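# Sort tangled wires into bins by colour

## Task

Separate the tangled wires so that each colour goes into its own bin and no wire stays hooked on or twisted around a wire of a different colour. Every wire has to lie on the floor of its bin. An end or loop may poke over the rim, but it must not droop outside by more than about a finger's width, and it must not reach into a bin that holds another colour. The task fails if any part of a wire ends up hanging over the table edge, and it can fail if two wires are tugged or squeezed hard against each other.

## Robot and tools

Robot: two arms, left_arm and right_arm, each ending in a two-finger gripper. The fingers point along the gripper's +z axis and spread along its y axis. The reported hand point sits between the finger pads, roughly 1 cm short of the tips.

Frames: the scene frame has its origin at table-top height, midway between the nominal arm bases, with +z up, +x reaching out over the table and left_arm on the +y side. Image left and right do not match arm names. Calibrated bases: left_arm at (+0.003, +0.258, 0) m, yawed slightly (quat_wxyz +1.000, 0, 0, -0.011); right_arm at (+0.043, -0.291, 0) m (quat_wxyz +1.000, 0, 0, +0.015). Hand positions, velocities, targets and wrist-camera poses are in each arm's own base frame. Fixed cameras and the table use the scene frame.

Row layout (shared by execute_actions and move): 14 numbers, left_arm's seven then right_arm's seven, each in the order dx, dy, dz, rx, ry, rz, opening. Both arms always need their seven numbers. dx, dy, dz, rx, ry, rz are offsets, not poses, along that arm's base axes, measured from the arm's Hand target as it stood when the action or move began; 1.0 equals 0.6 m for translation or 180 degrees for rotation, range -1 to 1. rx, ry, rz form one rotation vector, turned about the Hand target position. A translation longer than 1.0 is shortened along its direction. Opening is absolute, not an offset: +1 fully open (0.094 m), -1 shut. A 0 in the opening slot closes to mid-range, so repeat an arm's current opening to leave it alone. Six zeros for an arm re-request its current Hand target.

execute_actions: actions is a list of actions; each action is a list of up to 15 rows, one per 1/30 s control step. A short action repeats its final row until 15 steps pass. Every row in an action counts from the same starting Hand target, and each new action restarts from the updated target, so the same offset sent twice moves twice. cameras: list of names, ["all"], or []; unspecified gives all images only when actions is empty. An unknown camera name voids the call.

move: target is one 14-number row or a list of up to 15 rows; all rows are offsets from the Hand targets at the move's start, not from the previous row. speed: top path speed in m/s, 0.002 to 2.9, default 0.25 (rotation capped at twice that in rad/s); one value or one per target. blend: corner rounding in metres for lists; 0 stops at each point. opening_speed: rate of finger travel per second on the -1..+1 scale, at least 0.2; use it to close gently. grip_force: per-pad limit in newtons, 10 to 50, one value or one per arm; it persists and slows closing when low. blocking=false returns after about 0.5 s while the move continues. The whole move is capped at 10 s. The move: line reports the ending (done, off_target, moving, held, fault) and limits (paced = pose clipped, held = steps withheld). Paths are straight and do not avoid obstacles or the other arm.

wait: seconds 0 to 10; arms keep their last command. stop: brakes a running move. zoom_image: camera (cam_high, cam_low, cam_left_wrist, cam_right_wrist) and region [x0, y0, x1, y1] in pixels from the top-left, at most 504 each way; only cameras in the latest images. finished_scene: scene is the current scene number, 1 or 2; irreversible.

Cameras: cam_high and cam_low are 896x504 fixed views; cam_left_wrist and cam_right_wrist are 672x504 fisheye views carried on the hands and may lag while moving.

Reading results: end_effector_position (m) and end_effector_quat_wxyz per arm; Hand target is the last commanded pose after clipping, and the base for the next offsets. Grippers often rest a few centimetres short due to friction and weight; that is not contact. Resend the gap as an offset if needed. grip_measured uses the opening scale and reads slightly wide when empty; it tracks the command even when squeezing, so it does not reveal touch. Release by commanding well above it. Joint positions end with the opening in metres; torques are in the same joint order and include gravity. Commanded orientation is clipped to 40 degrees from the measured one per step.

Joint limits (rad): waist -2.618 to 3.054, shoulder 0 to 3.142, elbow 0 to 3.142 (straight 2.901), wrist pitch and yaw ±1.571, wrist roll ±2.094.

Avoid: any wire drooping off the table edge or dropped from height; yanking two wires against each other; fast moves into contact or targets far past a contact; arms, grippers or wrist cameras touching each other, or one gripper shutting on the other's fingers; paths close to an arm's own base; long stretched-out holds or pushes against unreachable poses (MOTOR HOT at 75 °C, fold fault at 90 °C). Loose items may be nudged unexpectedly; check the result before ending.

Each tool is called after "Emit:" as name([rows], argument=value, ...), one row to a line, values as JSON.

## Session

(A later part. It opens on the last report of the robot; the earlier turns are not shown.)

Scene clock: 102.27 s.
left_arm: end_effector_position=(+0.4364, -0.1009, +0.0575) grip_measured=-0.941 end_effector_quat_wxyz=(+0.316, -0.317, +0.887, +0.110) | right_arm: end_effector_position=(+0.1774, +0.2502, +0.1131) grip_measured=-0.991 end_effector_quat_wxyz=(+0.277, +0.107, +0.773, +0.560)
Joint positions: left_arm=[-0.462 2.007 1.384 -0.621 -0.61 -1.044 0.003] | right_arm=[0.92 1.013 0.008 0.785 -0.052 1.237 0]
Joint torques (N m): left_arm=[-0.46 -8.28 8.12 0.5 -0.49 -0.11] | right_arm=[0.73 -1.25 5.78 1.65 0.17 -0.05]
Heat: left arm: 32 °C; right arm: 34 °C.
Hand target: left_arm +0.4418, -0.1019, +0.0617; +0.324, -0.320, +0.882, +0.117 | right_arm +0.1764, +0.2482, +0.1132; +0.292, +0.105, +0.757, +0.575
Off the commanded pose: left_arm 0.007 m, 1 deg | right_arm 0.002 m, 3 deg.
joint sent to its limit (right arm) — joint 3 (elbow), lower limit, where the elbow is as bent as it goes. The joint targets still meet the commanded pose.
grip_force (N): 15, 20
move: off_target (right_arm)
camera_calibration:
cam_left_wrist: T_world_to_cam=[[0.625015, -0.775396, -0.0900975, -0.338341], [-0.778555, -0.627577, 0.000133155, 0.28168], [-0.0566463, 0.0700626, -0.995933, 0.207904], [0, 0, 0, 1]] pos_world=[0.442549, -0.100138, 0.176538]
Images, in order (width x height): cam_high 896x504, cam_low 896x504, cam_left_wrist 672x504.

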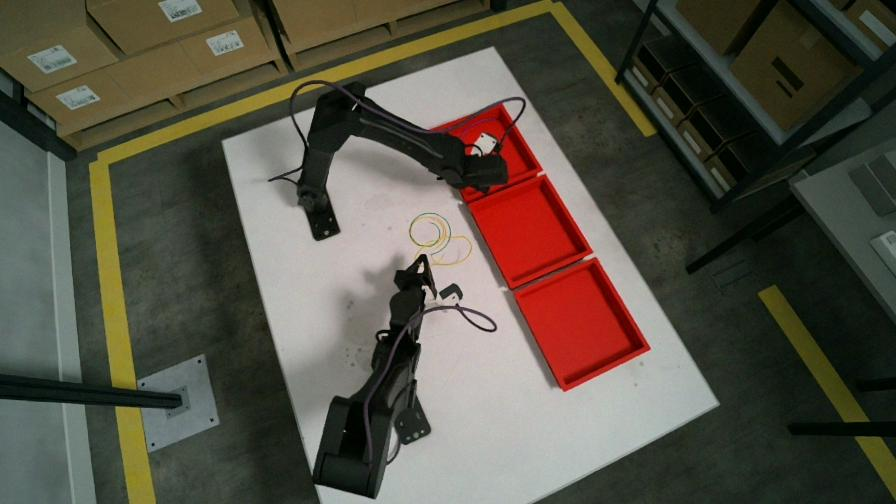

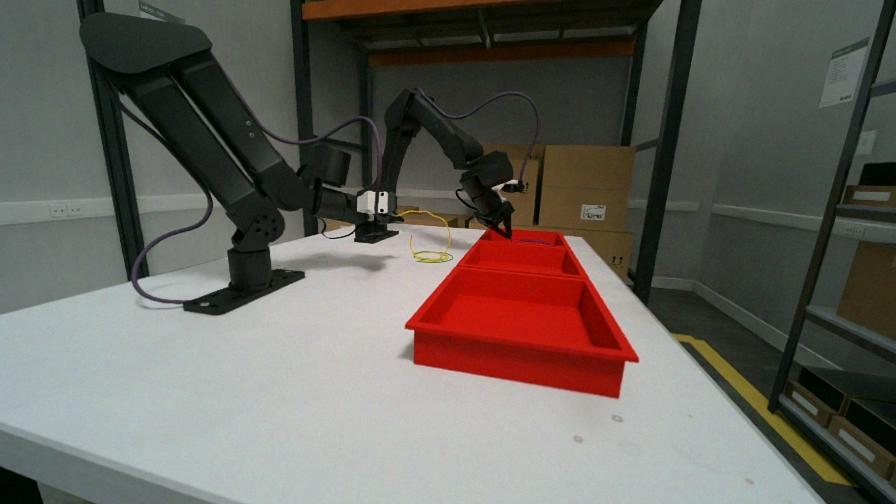

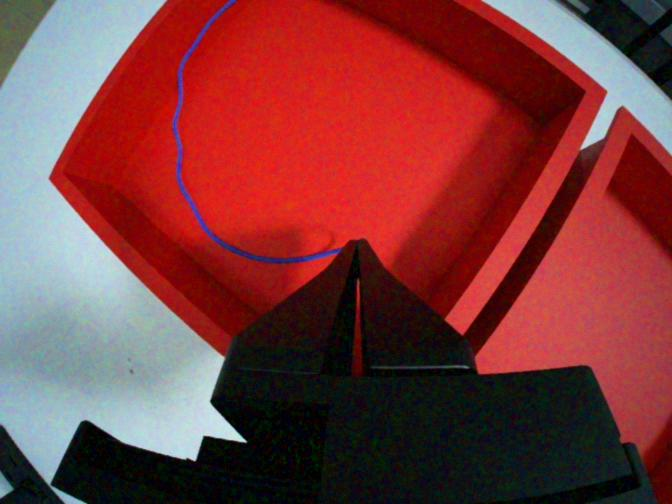

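Emit:
move(target=[0.0, 0.0, -0.06, 0, 0, 0, -1, 0, 0, 0, 0, 0, 0, -1], speed=0.06, cameras=["cam_left_wrist"])

Scene clock: 103.57 s.
left_arm: end_effector_position=(+0.4424, -0.1033, +0.0327) grip_measured=-0.941 end_effector_quat_wxyz=(+0.319, -0.319, +0.886, +0.109) | right_arm: end_effector_position=(+0.1774, +0.2502, +0.1131) grip_measured=-0.991 end_effector_quat_wxyz=(+0.277, +0.107, +0.773, +0.560)
Joint positions: left_arm=[-0.462 2.065 1.362 -0.535 -0.614 -1.047 0.003] | right_arm=[0.92 1.013 0.008 0.785 -0.052 1.237 0]
Joint torques (N m): left_arm=[-0.46 -8.65 4.23 0.83 -0.47 -0.11] | right_arm=[0.72 -1.25 5.72 1.66 0.17 -0.04]
Heat: left arm: 32 °C; right arm: 34 °C.
Hand target: left_arm +0.4418, -0.1020, +0.0258; +0.324, -0.320, +0.882, +0.117 | right_arm +0.1764, +0.2482, +0.1132; +0.292, +0.105, +0.757, +0.575
Off the commanded pose: left_arm 0.007 m, 1 deg | right_arm 0.002 m, 3 deg.
joint sent to its limit (right arm) — joint 3 (elbow), lower limit, where the elbow is as bent as it goes. The joint targets still meet the commanded pose.
grip_force (N): 15, 20
move: off_target (right_arm)
camera_calibration:
cam_left_wrist: T_world_to_cam=[[0.628105, -0.773484, -0.0848958, -0.347515], [-0.776545, -0.630041, -0.00500641, 0.283843], [-0.0496155, 0.06907, -0.996377, 0.180577], [0, 0, 0, 1]] pos_world=[0.447652, -0.102437, 0.151842]
Images, in order (width x height): cam_left_wrist 672x504.

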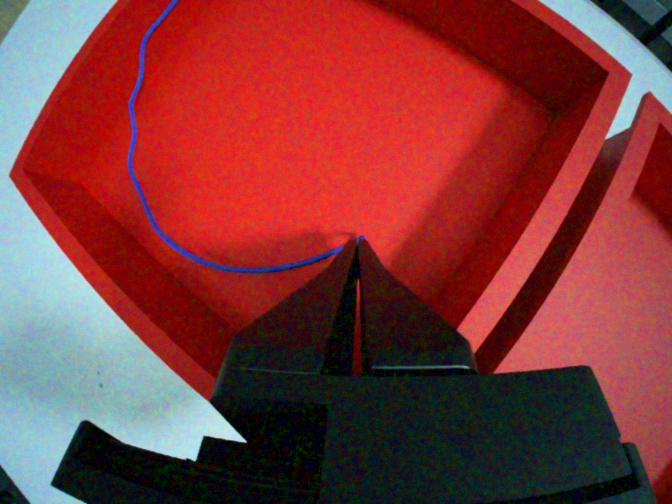

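Emit:
move([
  [0.0, 0.0, -0.03, 0, 0, 0, -1, 0, 0, 0, 0, 0, 0, -1],
  [0.0, 0.0, -0.03, 0, 0, 0, -0.75, 0, 0, 0, 0, 0, 0, -1],
], speed=0.06, cameras=["cam_left_wrist"])

Scene clock: 105.17 s.
left_arm: end_effector_position=(+0.4491, -0.1023, +0.0289) grip_measured=-0.753 end_effector_quat_wxyz=(+0.340, -0.326, +0.876, +0.105) | right_arm: end_effector_position=(+0.1774, +0.2502, +0.1131) grip_measured=-0.991 end_effector_quat_wxyz=(+0.277, +0.107, +0.773, +0.560)
Joint positions: left_arm=[-0.462 2.078 1.34 -0.463 -0.641 -1.05 0.012] | right_arm=[0.92 1.013 0.008 0.785 -0.052 1.237 0]
Joint torques (N m): left_arm=[-0.46 -7.23 3.58 0.79 -0.24 -0.07] | right_arm=[0.75 -1.25 5.68 1.66 0.16 -0.04]
Heat: left arm: 31 °C; right arm: 34 °C.
Hand target: left_arm +0.4418, -0.1020, +0.0079; +0.325, -0.320, +0.882, +0.117 | right_arm +0.1764, +0.2482, +0.1132; +0.292, +0.105, +0.757, +0.575
Off the commanded pose: left_arm 0.022 m, 2 deg | right_arm 0.002 m, 3 deg.
joint sent to its limit (right arm) — joint 3 (elbow), lower limit, where the elbow is as bent as it goes. The joint targets still meet the commanded pose.
grip_force (N): 15, 20
move: off_target (left_arm, right_arm); target 2's new opening was sent with left_arm's hand 0.022 m and 2 deg from that target
camera_calibration:
cam_left_wrist: T_world_to_cam=[[0.640679, -0.765569, -0.058604, -0.356865], [-0.767798, -0.639208, -0.0435808, 0.286011], [-0.00409598, 0.0729173, -0.99733, 0.156936], [0, 0, 0, 1]] pos_world=[0.448877, -0.101828, 0.148068]
Images, in order (width x height): cam_left_wrist 672x504.

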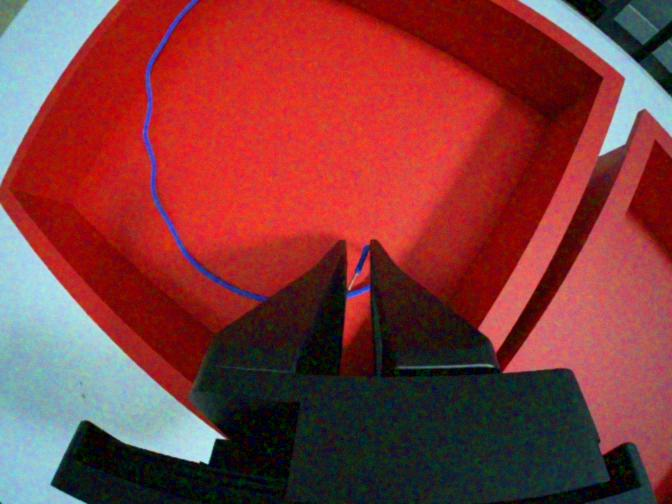

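Emit:
move(target=[0.0, 0.0, 0.07, 0, 0, 0, -0.6, 0, 0, 0, 0, 0, 0, -1], speed=0.06, cameras=["cam_left_wrist"])

Emit:
zoom_image(camera="cam_left_wrist", region=[100, 0, 500, 380])

Scene clock: 106.60 s.
left_arm: end_effector_position=(+0.4361, -0.0974, +0.0274) grip_measured=-0.603 end_effector_quat_wxyz=(+0.310, -0.317, +0.887, +0.129) | right_arm: end_effector_position=(+0.1774, +0.2502, +0.1131) grip_measured=-0.991 end_effector_quat_wxyz=(+0.277, +0.107, +0.773, +0.560)
Joint positions: left_arm=[-0.462 2.078 1.364 -0.569 -0.631 -1.054 0.019] | right_arm=[0.92 1.013 0.008 0.785 -0.052 1.237 0]
Joint torques (N m): left_arm=[-0.43 -13.01 7.45 0.32 -0.32 -0.02] | right_arm=[0.76 -1.29 5.72 1.65 0.16 -0.04]
Heat: left arm: 31 °C; right arm: 34 °C.
Hand target: left_arm +0.4418, -0.1019, +0.0499; +0.325, -0.320, +0.882, +0.117 | right_arm +0.1764, +0.2482, +0.1132; +0.292, +0.105, +0.757, +0.575
Off the commanded pose: left_arm 0.024 m, 2 deg | right_arm 0.002 m, 3 deg.
joint sent to its limit (right arm) — joint 3 (elbow), lower limit, where the elbow is as bent as it goes. The joint targets still meet the commanded pose.
grip_force (N): 15, 20
move: off_target (left_arm, right_arm)
camera_calibration:
cam_left_wrist: T_world_to_cam=[[0.632994, -0.763491, -0.12806, -0.339554], [-0.769963, -0.638086, -0.00163453, 0.279032], [-0.0804653, 0.0996361, -0.991765, 0.190826], [0, 0, 0, 1]] pos_world=[0.445135, -0.100213, 0.146228]
Images, in order (width x height): cam_left_wrist 672x504.

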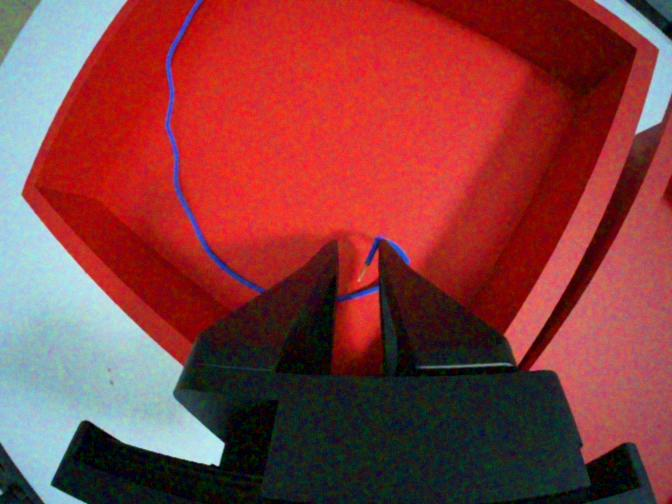

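Scaled by 1.260 from the camera's 672x504 image, which has a finer 960x720 frame.

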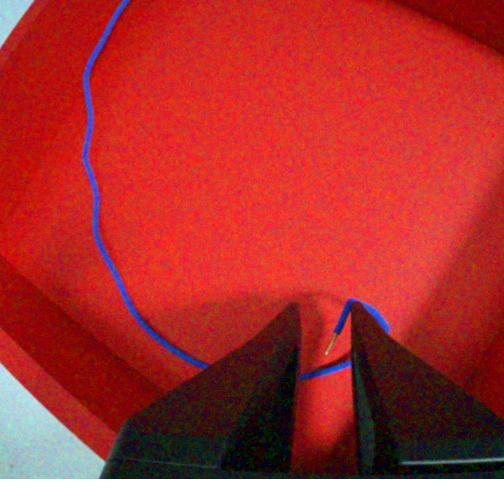

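Emit:
move(target=[-0.008, -0.008, 0.06, 0, 0, 0, -0.6, 0, 0, 0, 0, 0, 0, -1], speed=0.05, cameras=["cam_left_wrist"])

Emit:
zoom_image(camera="cam_left_wrist", region=[100, 0, 500, 380])

Scene clock: 108.23 s.
left_arm: end_effector_position=(+0.4290, -0.1024, +0.0555) grip_measured=-0.603 end_effector_quat_wxyz=(+0.298, -0.309, +0.893, +0.136) | right_arm: end_effector_position=(+0.1774, +0.2502, +0.1131) grip_measured=-0.991 end_effector_quat_wxyz=(+0.277, +0.107, +0.773, +0.560)
Joint positions: left_arm=[-0.478 2.037 1.436 -0.719 -0.625 -1.065 0.019] | right_arm=[0.92 1.013 0.008 0.785 -0.052 1.237 0]
Joint torques (N m): left_arm=[-0.46 -13.91 7.91 0.34 -0.42 -0.14] | right_arm=[0.79 -1.25 5.71 1.66 0.17 -0.04]
Heat: left arm: 31 °C; right arm: 34 °C.
Hand target: left_arm +0.4371, -0.1068, +0.0859; +0.325, -0.320, +0.882, +0.117 | right_arm +0.1764, +0.2482, +0.1132; +0.292, +0.105, +0.757, +0.575
Off the commanded pose: left_arm 0.032 m, 4 deg | right_arm 0.002 m, 3 deg.
joint sent to its limit (right arm) — joint 3 (elbow), lower limit, where the elbow is as bent as it goes. The joint targets still meet the commanded pose.
grip_force (N): 15, 20
move: off_target (left_arm, right_arm)
camera_calibration:
cam_left_wrist: T_world_to_cam=[[0.621832, -0.767911, -0.153745, -0.329483], [-0.775263, -0.631382, 0.0179687, 0.272259], [-0.110871, 0.10802, -0.987947, 0.232361], [0, 0, 0, 1]] pos_world=[0.441717, -0.106214, 0.174012]
Images, in order (width x height): cam_left_wrist 672x504.

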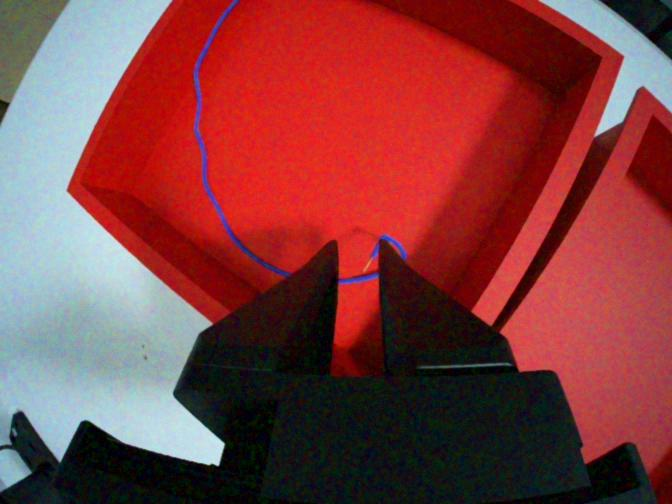

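Scaled by 1.260 from the camera's 672x504 image, which has a finer 960x720 frame.

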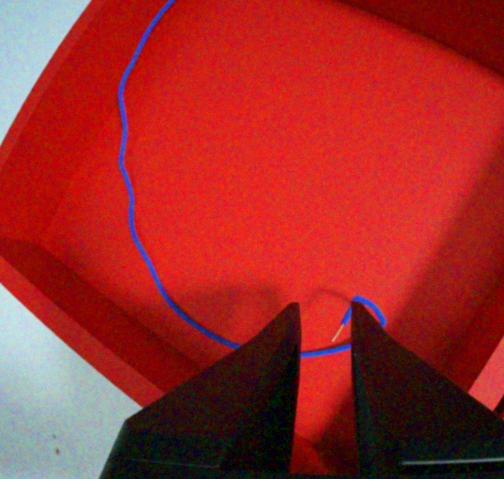

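Emit:
move(target=[-0.05, -0.0, 0.25, 0, 0, -0.1, -0.6, 0, 0, 0, 0, 0, 0, -1], speed=0.15, cameras=["cam_left_wrist","cam_high","cam_right_wrist"])

Emit:
zoom_image(camera="cam_right_wrist", region=[280, 0, 580, 270])

Emit:
zoom_image(camera="cam_high", region=[390, 200, 490, 280])

Scene clock: 110.27 s.
left_arm: end_effector_position=(+0.4065, -0.1100, +0.2140) grip_measured=-0.603 end_effector_quat_wxyz=(+0.320, -0.173, +0.928, +0.074) | right_arm: end_effector_position=(+0.1774, +0.2502, +0.1131) grip_measured=-0.991 end_effector_quat_wxyz=(+0.277, +0.107, +0.773, +0.560)
Joint positions: left_arm=[-0.474 1.725 1.639 -1.02 -0.502 -0.722 0.019] | right_arm=[0.92 1.013 0.008 0.785 -0.052 1.237 0]
Joint torques (N m): left_arm=[0.43 -9.95 8.38 0.74 -0.29 0.08] | right_arm=[0.79 -1.21 5.72 1.66 0.18 -0.04]
Heat: left arm: 31 °C; right arm: 34 °C.
Hand target: left_arm +0.4071, -0.1068, +0.2359; +0.339, -0.178, +0.922, +0.065 | right_arm +0.1764, +0.2482, +0.1132; +0.292, +0.105, +0.757, +0.575
Off the commanded pose: left_arm 0.022 m, 3 deg | right_arm 0.002 m, 3 deg.
joint sent to its limit (right arm) — joint 3 (elbow), lower limit, where the elbow is as bent as it goes. The joint targets still meet the commanded pose.
grip_force (N): 15, 20
move: off_target (left_arm, right_arm)
camera_calibration:
cam_left_wrist: T_world_to_cam=[[0.360156, -0.924833, -0.122357, -0.214552], [-0.931148, -0.364393, 0.013437, 0.340837], [-0.0570132, 0.109093, -0.992395, 0.36634], [0, 0, 0, 1]] pos_world=[0.415528, -0.114192, 0.332722]
cam_right_wrist: T_world_to_cam=[[0.106509, -0.265785, -0.958131, 0.163807], [-0.987758, -0.138738, -0.0713169, 0.224622], [-0.113975, 0.953997, -0.277308, -0.065145], [0, 0, 0, 1]] pos_world=[0.197, 0.136849, 0.154902]
Images, in order (width x height): cam_high 896x504, cam_left_wrist 672x504, cam_right_wrist 672x504.

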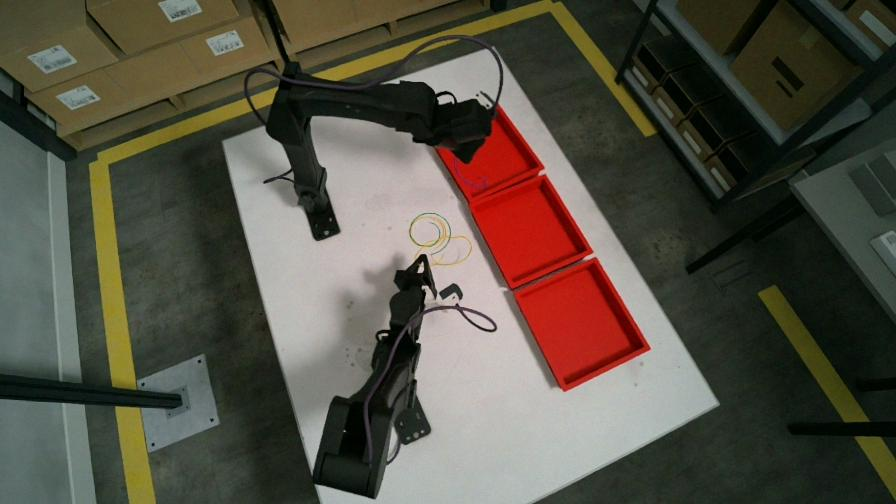

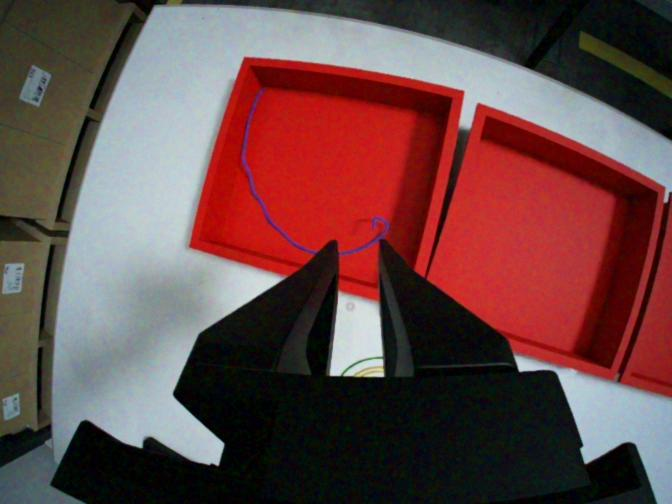

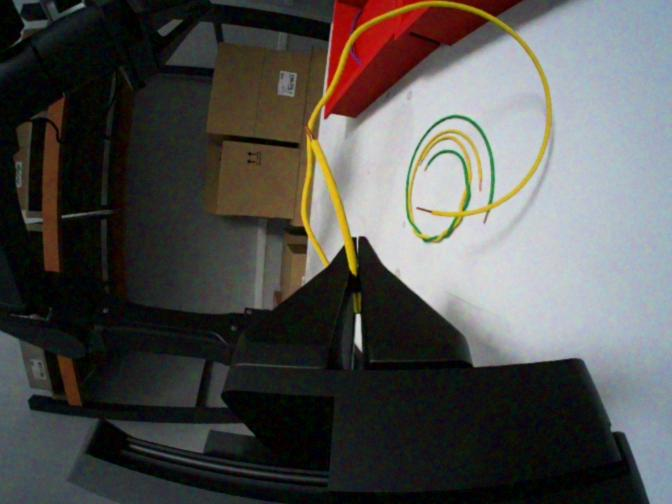

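Scaled by 1.680 from the camera's 672x504 image, which has a finer 960x720 frame.

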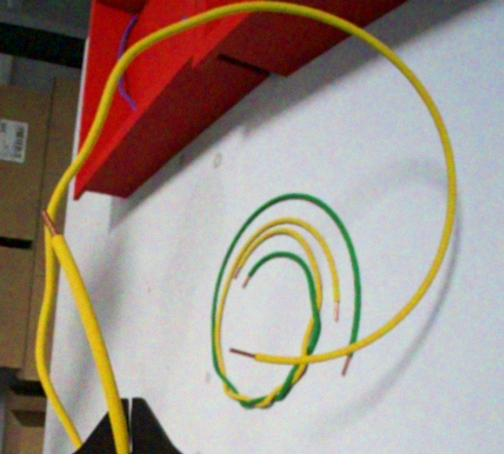

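Scaled by 5.040.

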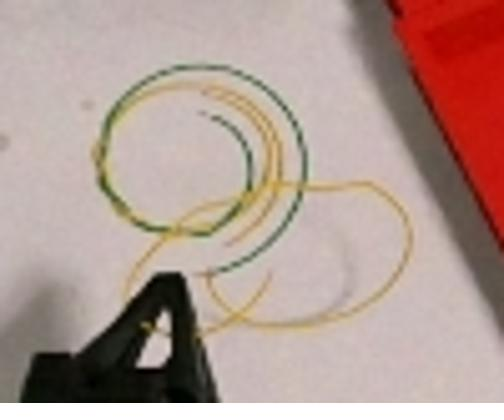

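Emit:
move(target=[0, 0, 0, 0, 0, 0, -0.6, 0, -0.033, 0.367, 0, 0, 0, -1], speed=0.1, cameras=["cam_high","cam_right_wrist"])

Emit:
zoom_image(camera="cam_high", region=[370, 160, 530, 300])

Scene clock: 113.70 s.
left_arm: end_effector_position=(+0.4063, -0.1100, +0.2139) grip_measured=-0.603 end_effector_quat_wxyz=(+0.320, -0.173, +0.929, +0.074) | right_arm: end_effector_position=(+0.1763, +0.2303, +0.3157) grip_measured=-0.991 end_effector_quat_wxyz=(+0.281, +0.111, +0.768, +0.564)
Joint positions: left_arm=[-0.474 1.725 1.639 -1.021 -0.501 -0.721 0.019] | right_arm=[0.834 0.647 0.77 -0.331 -0.128 1.226 0]
Joint torques (N m): left_arm=[0.43 -9.95 8.38 0.72 -0.27 0.07] | right_arm=[-0.7 0.64 10.21 1.62 -0.04 -0.1]
Heat: left arm: 32 °C; right arm: 34 °C.
Hand target: left_arm +0.4071, -0.1068, +0.2358; +0.339, -0.178, +0.922, +0.065 | right_arm +0.1764, +0.2283, +0.3334; +0.292, +0.105, +0.757, +0.575
Off the commanded pose: left_arm 0.022 m, 3 deg | right_arm 0.018 m, 2 deg.
grip_force (N): 15, 20
move: off_target (left_arm, right_arm)
camera_calibration:
cam_right_wrist: T_world_to_cam=[[0.107364, -0.253534, -0.96135, 0.350718], [-0.988727, -0.12873, -0.0764717, 0.234686], [-0.104366, 0.958723, -0.264497, 0.00301961], [0, 0, 0, 1]] pos_world=[0.194701, 0.116235, 0.355908]
Images, in order (width x height): cam_high 896x504, cam_right_wrist 672x504.

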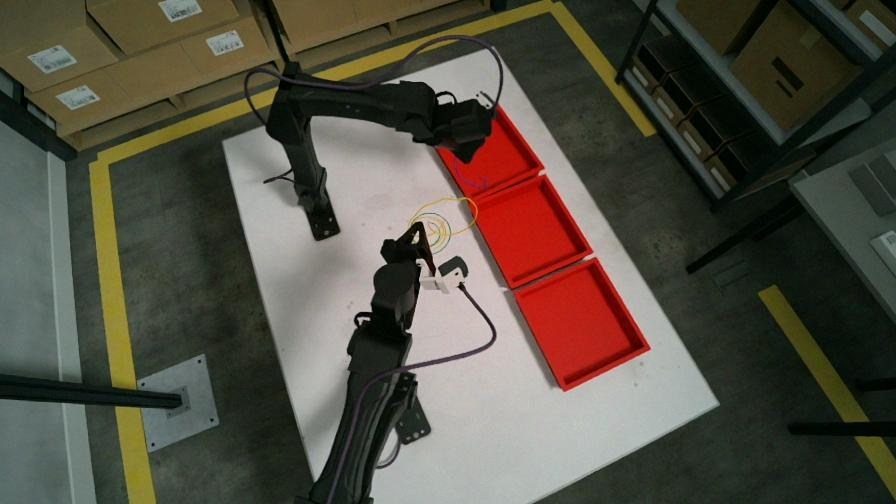

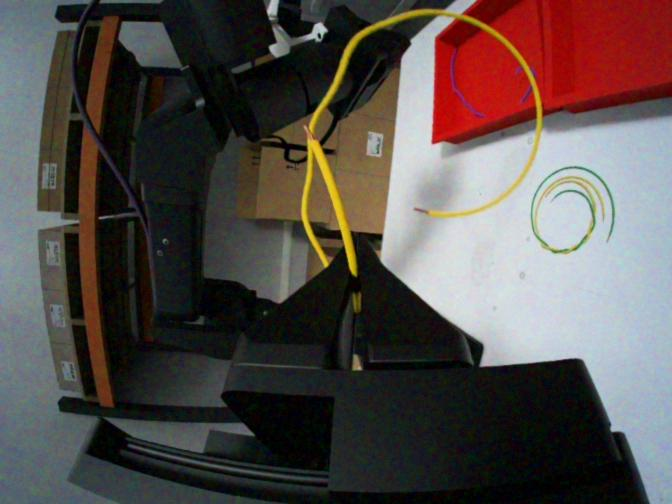

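Scaled by 3.150.

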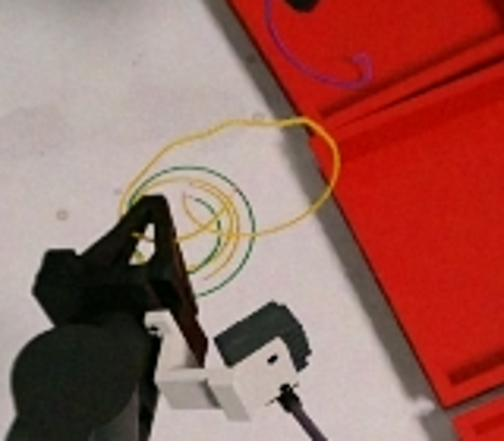

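Emit:
move(target=[0,0,0,0,0,0,-0.6,0.406,-0.397,-0.006,-0.397,0.0586,-0.0322,-1], speed=0.12, grip_force=[15,20], cameras=["all"])

Scene clock: 120.30 s.
left_arm: end_effector_position=(+0.4063, -0.1100, +0.2139) grip_measured=-0.603 end_effector_quat_wxyz=(+0.320, -0.173, +0.929, +0.074) | right_arm: end_effector_position=(+0.4178, -0.0050, +0.3219) grip_measured=-0.991 end_effector_quat_wxyz=(+0.258, -0.002, +0.966, +0.006)
Joint positions: left_arm=[-0.474 1.725 1.639 -1.021 -0.501 -0.721 0.019] | right_arm=[-0.025 1.913 2.422 -1.559 -0.025 -0.023 0]
Joint torques (N m): left_arm=[0.42 -9.98 8.38 0.72 -0.27 0.07] | right_arm=[-0.65 -5.97 8.2 0.84 0.05 -0.03]
Heat: left arm: 33 °C; right arm: 34 °C.
Hand target: left_arm +0.4071, -0.1068, +0.2358; +0.339, -0.178, +0.922, +0.065 | right_arm +0.4200, -0.0098, +0.3297; +0.259, +0.000, +0.966, -0.001
Off the commanded pose: left_arm 0.022 m, 3 deg | right_arm 0.010 m, 1 deg.
joint sent to its limit (right arm) — joint 4 (wrist pitch), lower limit. The joint targets still meet the commanded pose.
grip_force (N): 15, 20
move: off_target (left_arm)
camera_calibration:
cam_left_wrist: T_world_to_cam=[[0.359533, -0.924996, -0.122959, -0.214124], [-0.931333, -0.36389, 0.0142441, 0.340703], [-0.0579193, 0.109395, -0.99231, 0.366623], [0, 0, 0, 1]] pos_world=[0.415527, -0.114192, 0.332622]
cam_right_wrist: T_world_to_cam=[[-0.0374707, -0.99458, -0.0969916, 0.0496482], [-0.985106, 0.0204643, 0.170728, 0.363395], [-0.167818, 0.101944, -0.980533, 0.508228], [0, 0, 0, 1]] pos_world=[0.445132, -0.0098685, 0.441108]

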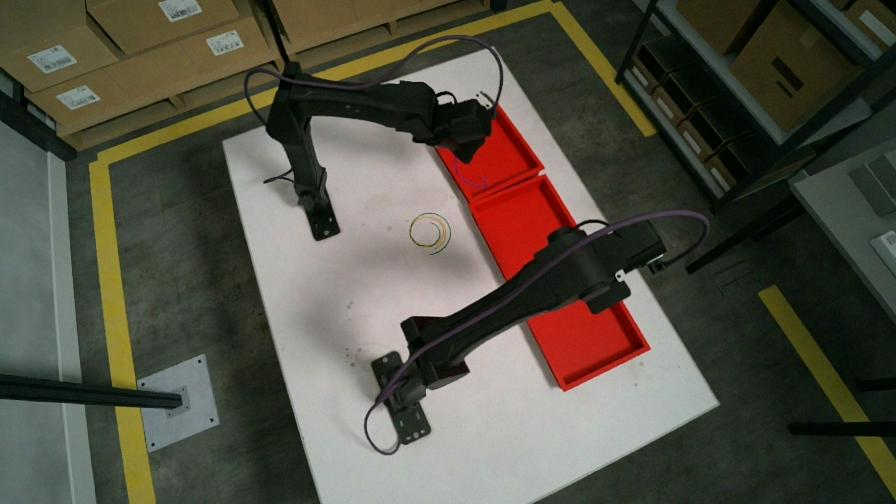

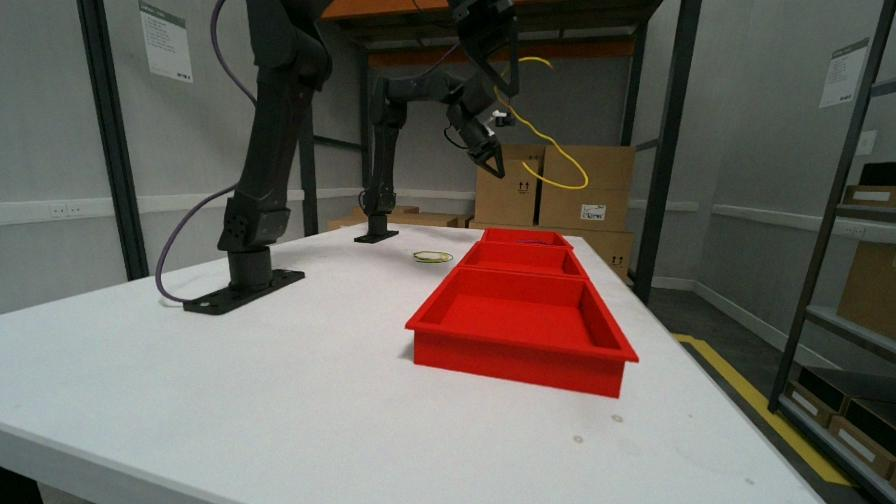

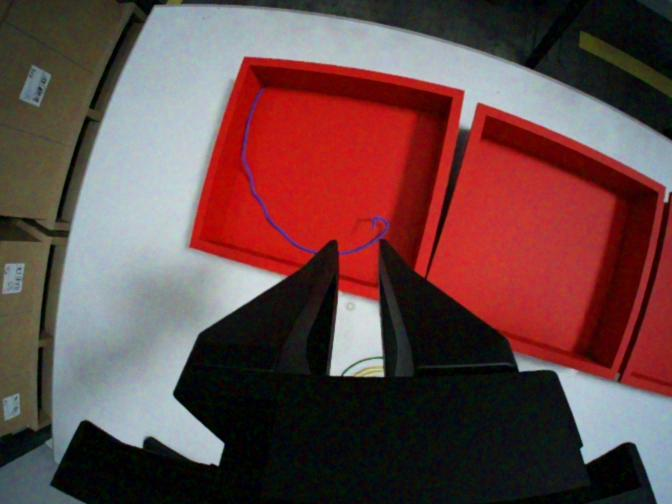

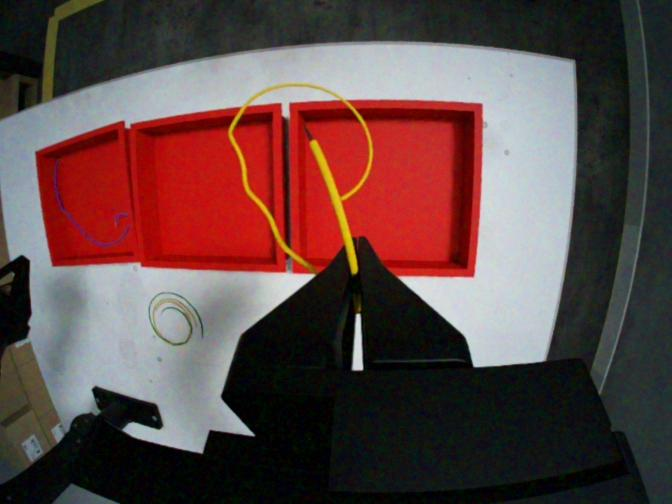

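Emit:
move(target=[0,0,0,0,0,0,-0.6,-0.02,-0.09,-0.18,0,0,0,-1], speed=0.12, cameras=["cam_low","cam_right_wrist"])

Scene clock: 122.40 s.
left_arm: end_effector_position=(+0.4063, -0.1100, +0.2139) grip_measured=-0.603 end_effector_quat_wxyz=(+0.320, -0.173, +0.929, +0.074) | right_arm: end_effector_position=(+0.4090, -0.0643, +0.2106) grip_measured=-0.991 end_effector_quat_wxyz=(+0.240, +0.002, +0.971, -0.001)
Joint positions: left_arm=[-0.474 1.725 1.639 -1.021 -0.501 -0.721 0.019] | right_arm=[-0.196 1.693 1.661 -1.061 -0.087 -0.17 0]
Joint torques (N m): left_arm=[0.43 -9.96 8.38 0.72 -0.27 0.07] | right_arm=[-0.4 -8.25 6.35 0.93 -0.12 -0.07]
Heat: left arm: 34 °C; right arm: 34 °C.
Hand target: left_arm +0.4071, -0.1068, +0.2358; +0.339, -0.178, +0.922, +0.065 | right_arm +0.4081, -0.0639, +0.2218; +0.259, +0.000, +0.966, -0.001
Off the commanded pose: left_arm 0.022 m, 3 deg | right_arm 0.011 m, 2 deg.
grip_force (N): 15, 20
move: off_target (left_arm, right_arm)
camera_calibration:
cam_right_wrist: T_world_to_cam=[[-0.0530988, -0.995057, -0.0839137, -0.016776], [-0.977705, 0.0347082, 0.207097, 0.365075], [-0.203161, 0.0930394, -0.974715, 0.416282], [0, 0, 0, 1]] pos_world=[0.440617, -0.0680948, 0.328743]
Images, in order (width x height): cam_low 896x504, cam_right_wrist 672x504.

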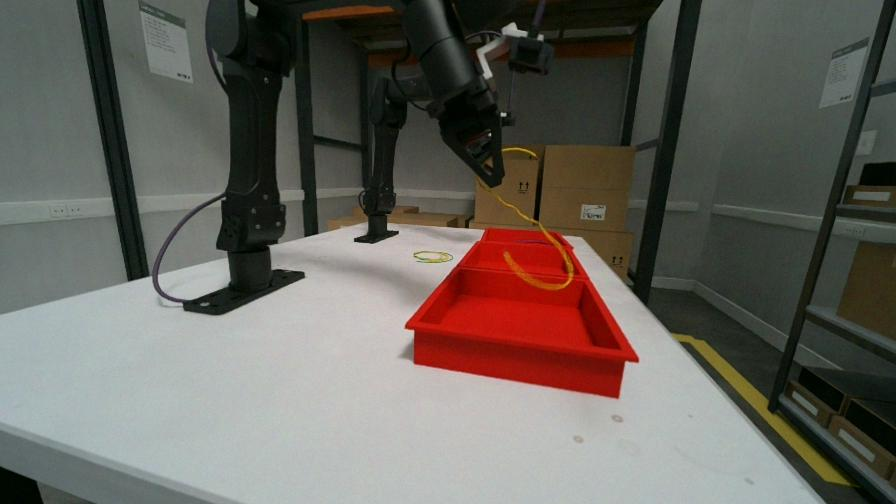

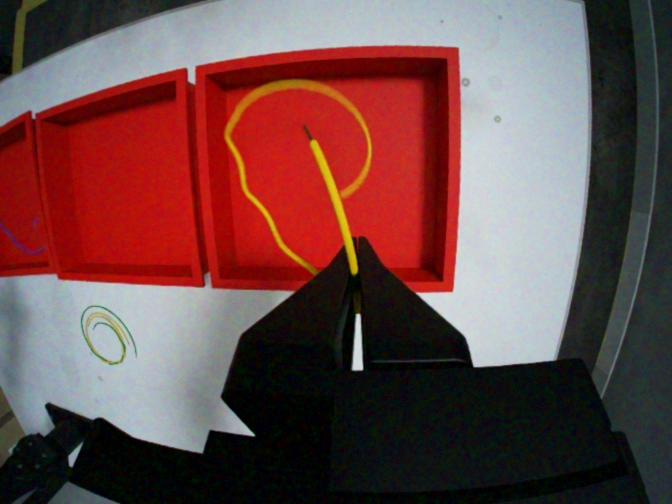

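Emit:
move([
  [0,0,0,0,0,0,-0.6,0.0,-0.01,-0.12,0,0,0,-1],
  [0,0,0,0,0,0,-0.6,0.0,-0.01,-0.19,0,0,0,-1],
], speed=0.08, blend=[0.02,0], cameras=["cam_low","cam_right_wrist"])

Emit:
move(target=[0,0,0,0,0,0,-0.6,-0.025,-0.01,-0.11,0,0,0,-1], speed=0.06, cameras=["cam_low","cam_right_wrist"])

Scene clock: 124.73 s.
left_arm: end_effector_position=(+0.4063, -0.1100, +0.2139) grip_measured=-0.603 end_effector_quat_wxyz=(+0.320, -0.173, +0.929, +0.074) | right_arm: end_effector_position=(+0.4064, -0.0682, +0.1050) grip_measured=-0.991 end_effector_quat_wxyz=(+0.249, +0.000, +0.969, -0.002)
Joint positions: left_arm=[-0.474 1.725 1.639 -1.021 -0.501 -0.721 0.019] | right_arm=[-0.211 1.675 1.21 -0.611 -0.096 -0.186 0]
Joint torques (N m): left_arm=[0.43 -9.96 8.38 0.72 -0.27 0.07] | right_arm=[-0.75 -6.45 6.38 0.99 -0.13 -0.05]
Heat: left arm: 34 °C; right arm: 33 °C.
Hand target: left_arm +0.4071, -0.1068, +0.2358; +0.339, -0.178, +0.922, +0.065 | right_arm +0.4080, -0.0699, +0.1078; +0.259, +0.000, +0.966, +0.000
Off the commanded pose: left_arm 0.022 m, 3 deg | right_arm 0.004 m, 1 deg.
grip_force (N): 15, 20
move: off_target (left_arm)
camera_calibration:
cam_right_wrist: T_world_to_cam=[[-0.0479635, -0.995493, -0.0818165, -0.0320486], [-0.981531, 0.0317865, 0.188646, 0.387932], [-0.185195, 0.0893535, -0.978631, 0.306126], [0, 0, 0, 1]] pos_world=[0.435923, -0.0715886, 0.22378]
Images, in order (width x height): cam_low 896x504, cam_right_wrist 672x504.

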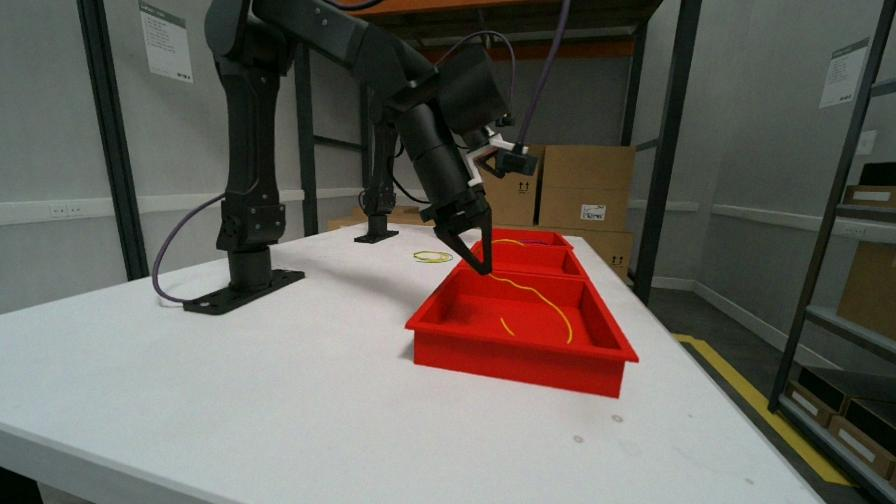

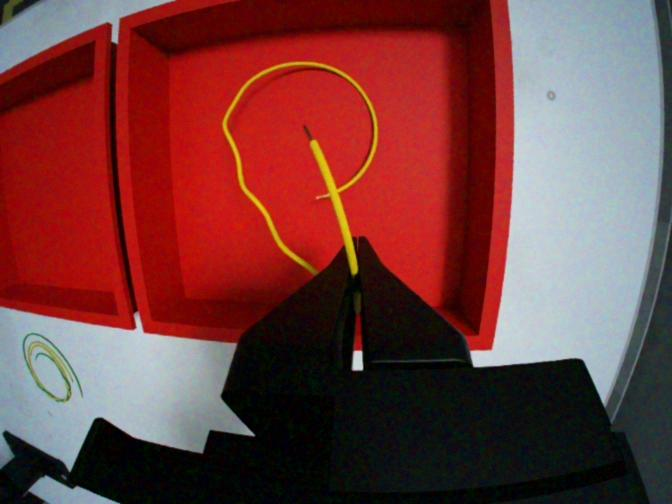

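Scene clock: 126.57 s.
left_arm: end_effector_position=(+0.4063, -0.1100, +0.2139) grip_measured=-0.603 end_effector_quat_wxyz=(+0.320, -0.173, +0.929, +0.074) | right_arm: end_effector_position=(+0.3917, -0.0745, +0.0434) grip_measured=-0.991 end_effector_quat_wxyz=(+0.254, +0.001, +0.967, -0.003)
Joint positions: left_arm=[-0.474 1.725 1.639 -1.021 -0.501 -0.721 0.019] | right_arm=[-0.241 1.705 0.978 -0.341 -0.111 -0.211 0]
Joint torques (N m): left_arm=[0.42 -9.98 8.38 0.72 -0.27 0.07] | right_arm=[-0.68 -5.39 5.98 1.03 -0.14 -0.04]
Heat: left arm: 34 °C; right arm: 33 °C.
Hand target: left_arm +0.4071, -0.1068, +0.2358; +0.339, -0.178, +0.922, +0.065 | right_arm +0.3931, -0.0758, +0.0418; +0.259, +0.000, +0.966, +0.000
Off the commanded pose: left_arm 0.022 m, 3 deg | right_arm 0.002 m, 1 deg.
grip_force (N): 15, 20
move: off_target (left_arm)
camera_calibration:
cam_right_wrist: T_world_to_cam=[[-0.048536, -0.995563, -0.080616, -0.0439648], [-0.983337, 0.0334709, 0.178685, 0.386494], [-0.175194, 0.0879454, -0.980598, 0.239758], [0, 0, 0, 1]] pos_world=[0.419924, -0.0777916, 0.162501]
Images, in order (width x height): cam_low 896x504, cam_right_wrist 672x504.

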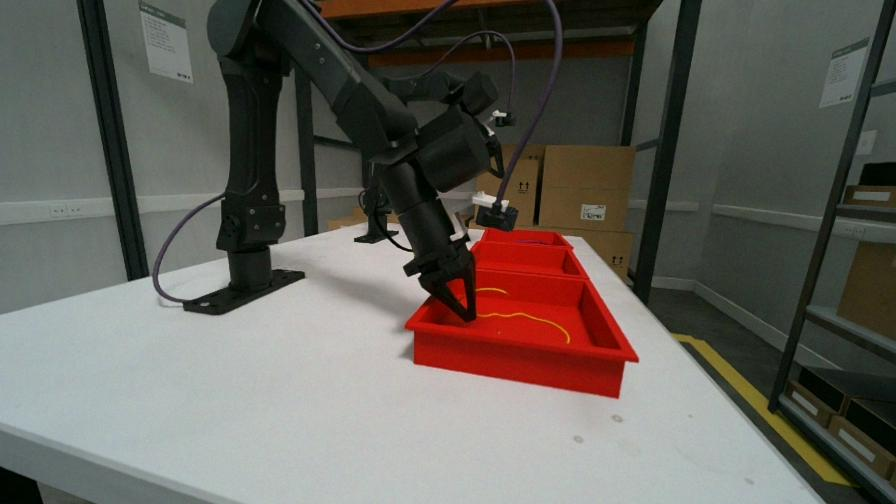

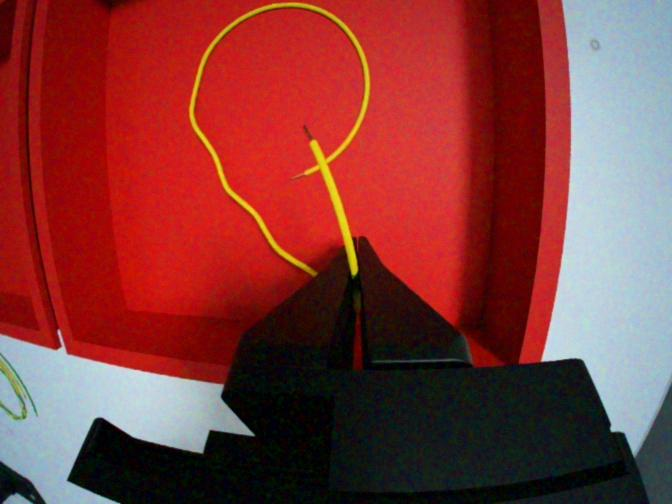

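Emit:
move(target=[0,0,0,0,0,0,-0.6,0,0,-0.018,0,0,0,-1], speed=0.04)

Emit:
move(target=[0,0,0,0,0,0,-0.6,0,0,0,0,0,0,-0.6], opening_speed=0.4, cameras=["cam_right_wrist","cam_low"])

Scene clock: 127.70 s.
left_arm: end_effector_position=(+0.4063, -0.1100, +0.2139) grip_measured=-0.603 end_effector_quat_wxyz=(+0.320, -0.173, +0.929, +0.074) | right_arm: end_effector_position=(+0.3922, -0.0747, +0.0334) grip_measured=-0.991 end_effector_quat_wxyz=(+0.255, +0.001, +0.967, -0.004)
Joint positions: left_arm=[-0.474 1.725 1.639 -1.021 -0.501 -0.721 0.019] | right_arm=[-0.241 1.726 0.955 -0.296 -0.111 -0.211 0]
Joint torques (N m): left_arm=[0.43 -9.96 8.36 0.72 -0.27 0.07] | right_arm=[-0.66 -5.31 5.79 1.08 -0.13 -0.05]
Heat: left arm: 34 °C; right arm: 33 °C.
Hand target: left_arm +0.4071, -0.1068, +0.2358; +0.339, -0.178, +0.922, +0.065 | right_arm +0.3930, -0.0758, +0.0309; +0.259, +0.000, +0.966, +0.000
Off the commanded pose: left_arm 0.022 m, 3 deg | right_arm 0.003 m, 1 deg.
grip_force (N): 15, 20
move: off_target (left_arm)

Scene clock: 128.90 s.
left_arm: end_effector_position=(+0.4063, -0.1100, +0.2139) grip_measured=-0.603 end_effector_quat_wxyz=(+0.320, -0.173, +0.929, +0.074) | right_arm: end_effector_position=(+0.3924, -0.0747, +0.0335) grip_measured=-0.603 end_effector_quat_wxyz=(+0.255, +0.001, +0.967, -0.003)
Joint positions: left_arm=[-0.474 1.725 1.639 -1.021 -0.501 -0.721 0.019] | right_arm=[-0.241 1.726 0.955 -0.295 -0.111 -0.211 0.019]
Joint torques (N m): left_arm=[0.42 -9.96 8.39 0.72 -0.27 0.07] | right_arm=[-0.69 -5.37 5.78 1.05 -0.12 -0.05]
Heat: left arm: 35 °C; right arm: 33 °C.
Hand target: left_arm +0.4071, -0.1068, +0.2358; +0.339, -0.178, +0.922, +0.065 | right_arm +0.3930, -0.0758, +0.0310; +0.259, +0.000, +0.966, +0.000
Off the commanded pose: left_arm 0.022 m, 3 deg | right_arm 0.003 m, 1 deg.
grip_force (N): 15, 20
move: off_target (left_arm)
camera_calibration:
cam_right_wrist: T_world_to_cam=[[-0.0480244, -0.995605, -0.0804061, -0.0449929], [-0.983893, 0.0332752, 0.175633, 0.389341], [-0.172185, 0.0875457, -0.981167, 0.228917], [0, 0, 0, 1]] pos_world=[0.420325, -0.0777912, 0.152607]
Images, in order (width x height): cam_low 896x504, cam_right_wrist 672x504.

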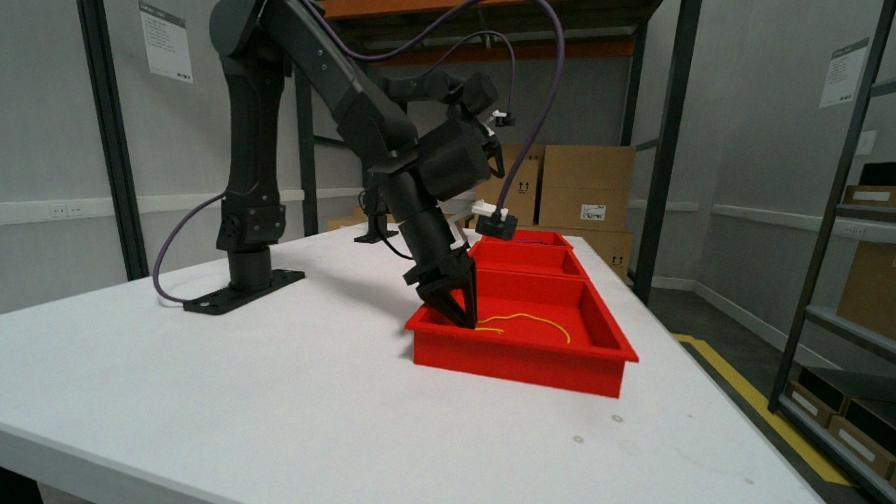

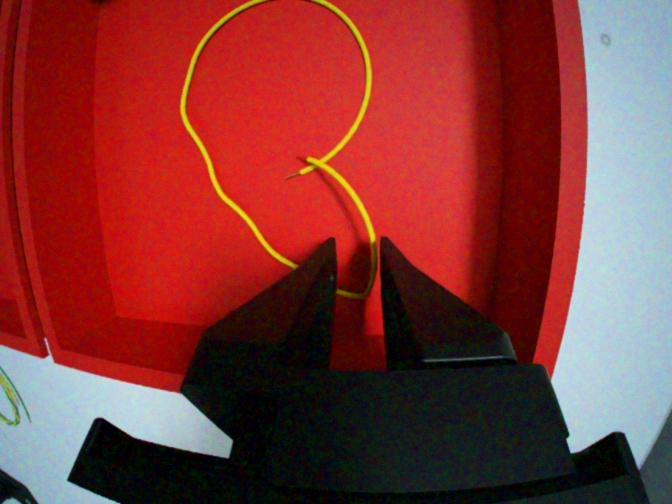

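Emit:
move([
  [0,0,0,0,0,0,-0.6,0,0,0.15,0,0,0,-0.6],
  [0,0,0,0,0,0,-0.6,-0.15,0.08,0.4,0,0,0,-0.6],
], speed=[0.08,0.2], blend=[0.02,0], cameras=["cam_low","cam_right_wrist","cam_left_wrist"])

Scene clock: 131.90 s.
left_arm: end_effector_position=(+0.4063, -0.1100, +0.2139) grip_measured=-0.603 end_effector_quat_wxyz=(+0.320, -0.173, +0.929, +0.074) | right_arm: end_effector_position=(+0.3009, -0.0284, +0.2591) grip_measured=-0.603 end_effector_quat_wxyz=(+0.243, +0.000, +0.970, +0.004)
Joint positions: left_arm=[-0.474 1.725 1.639 -1.021 -0.501 -0.721 0.019] | right_arm=[-0.142 1.325 1.517 -1.275 -0.074 -0.124 0.019]
Joint torques (N m): left_arm=[0.43 -9.95 8.38 0.72 -0.27 0.07] | right_arm=[0.64 -3.21 8.94 0.77 0.05 0.08]
Heat: left arm: 35 °C; right arm: 33 °C.
Hand target: left_arm +0.4071, -0.1068, +0.2358; +0.339, -0.178, +0.922, +0.065 | right_arm +0.3030, -0.0278, +0.2711; +0.259, +0.000, +0.966, +0.000
Off the commanded pose: left_arm 0.022 m, 3 deg | right_arm 0.012 m, 2 deg.
grip_force (N): 15, 20
move: off_target (left_arm, right_arm)
camera_calibration:
cam_left_wrist: T_world_to_cam=[[0.359533, -0.924996, -0.122959, -0.214124], [-0.931333, -0.36389, 0.0142441, 0.340703], [-0.0579193, 0.109395, -0.99231, 0.366623], [0, 0, 0, 1]] pos_world=[0.415527, -0.114192, 0.332622]
cam_right_wrist: T_world_to_cam=[[-0.0450154, -0.994646, -0.0930211, 0.017138], [-0.979509, 0.0256486, 0.199758, 0.250277], [-0.196303, 0.100107, -0.97542, 0.436585], [0, 0, 0, 1]] pos_world=[0.331623, -0.0330783, 0.377452]
Images, in order (width x height): cam_low 896x504, cam_left_wrist 672x504, cam_right_wrist 672x504.

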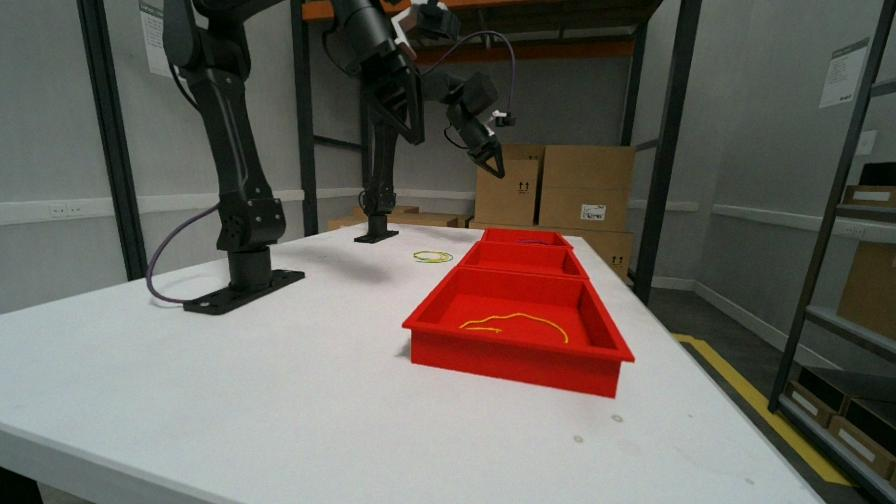

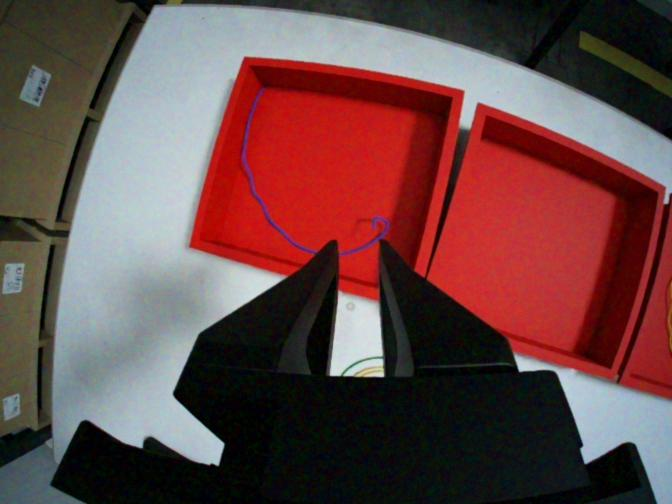

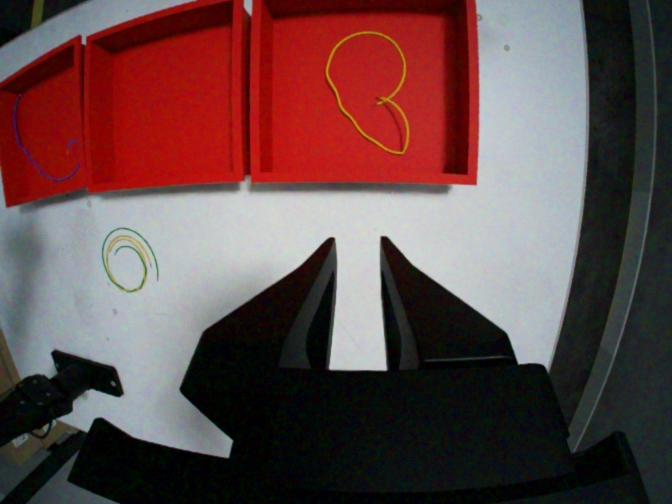

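Emit:
zoom_image(camera="cam_right_wrist", region=[80, 210, 180, 310])

Scaled by 5.040 from the camera's 672x504 image, which has a finer 960x720 frame.

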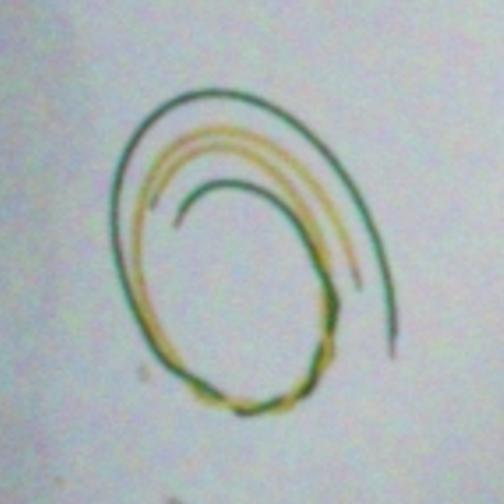

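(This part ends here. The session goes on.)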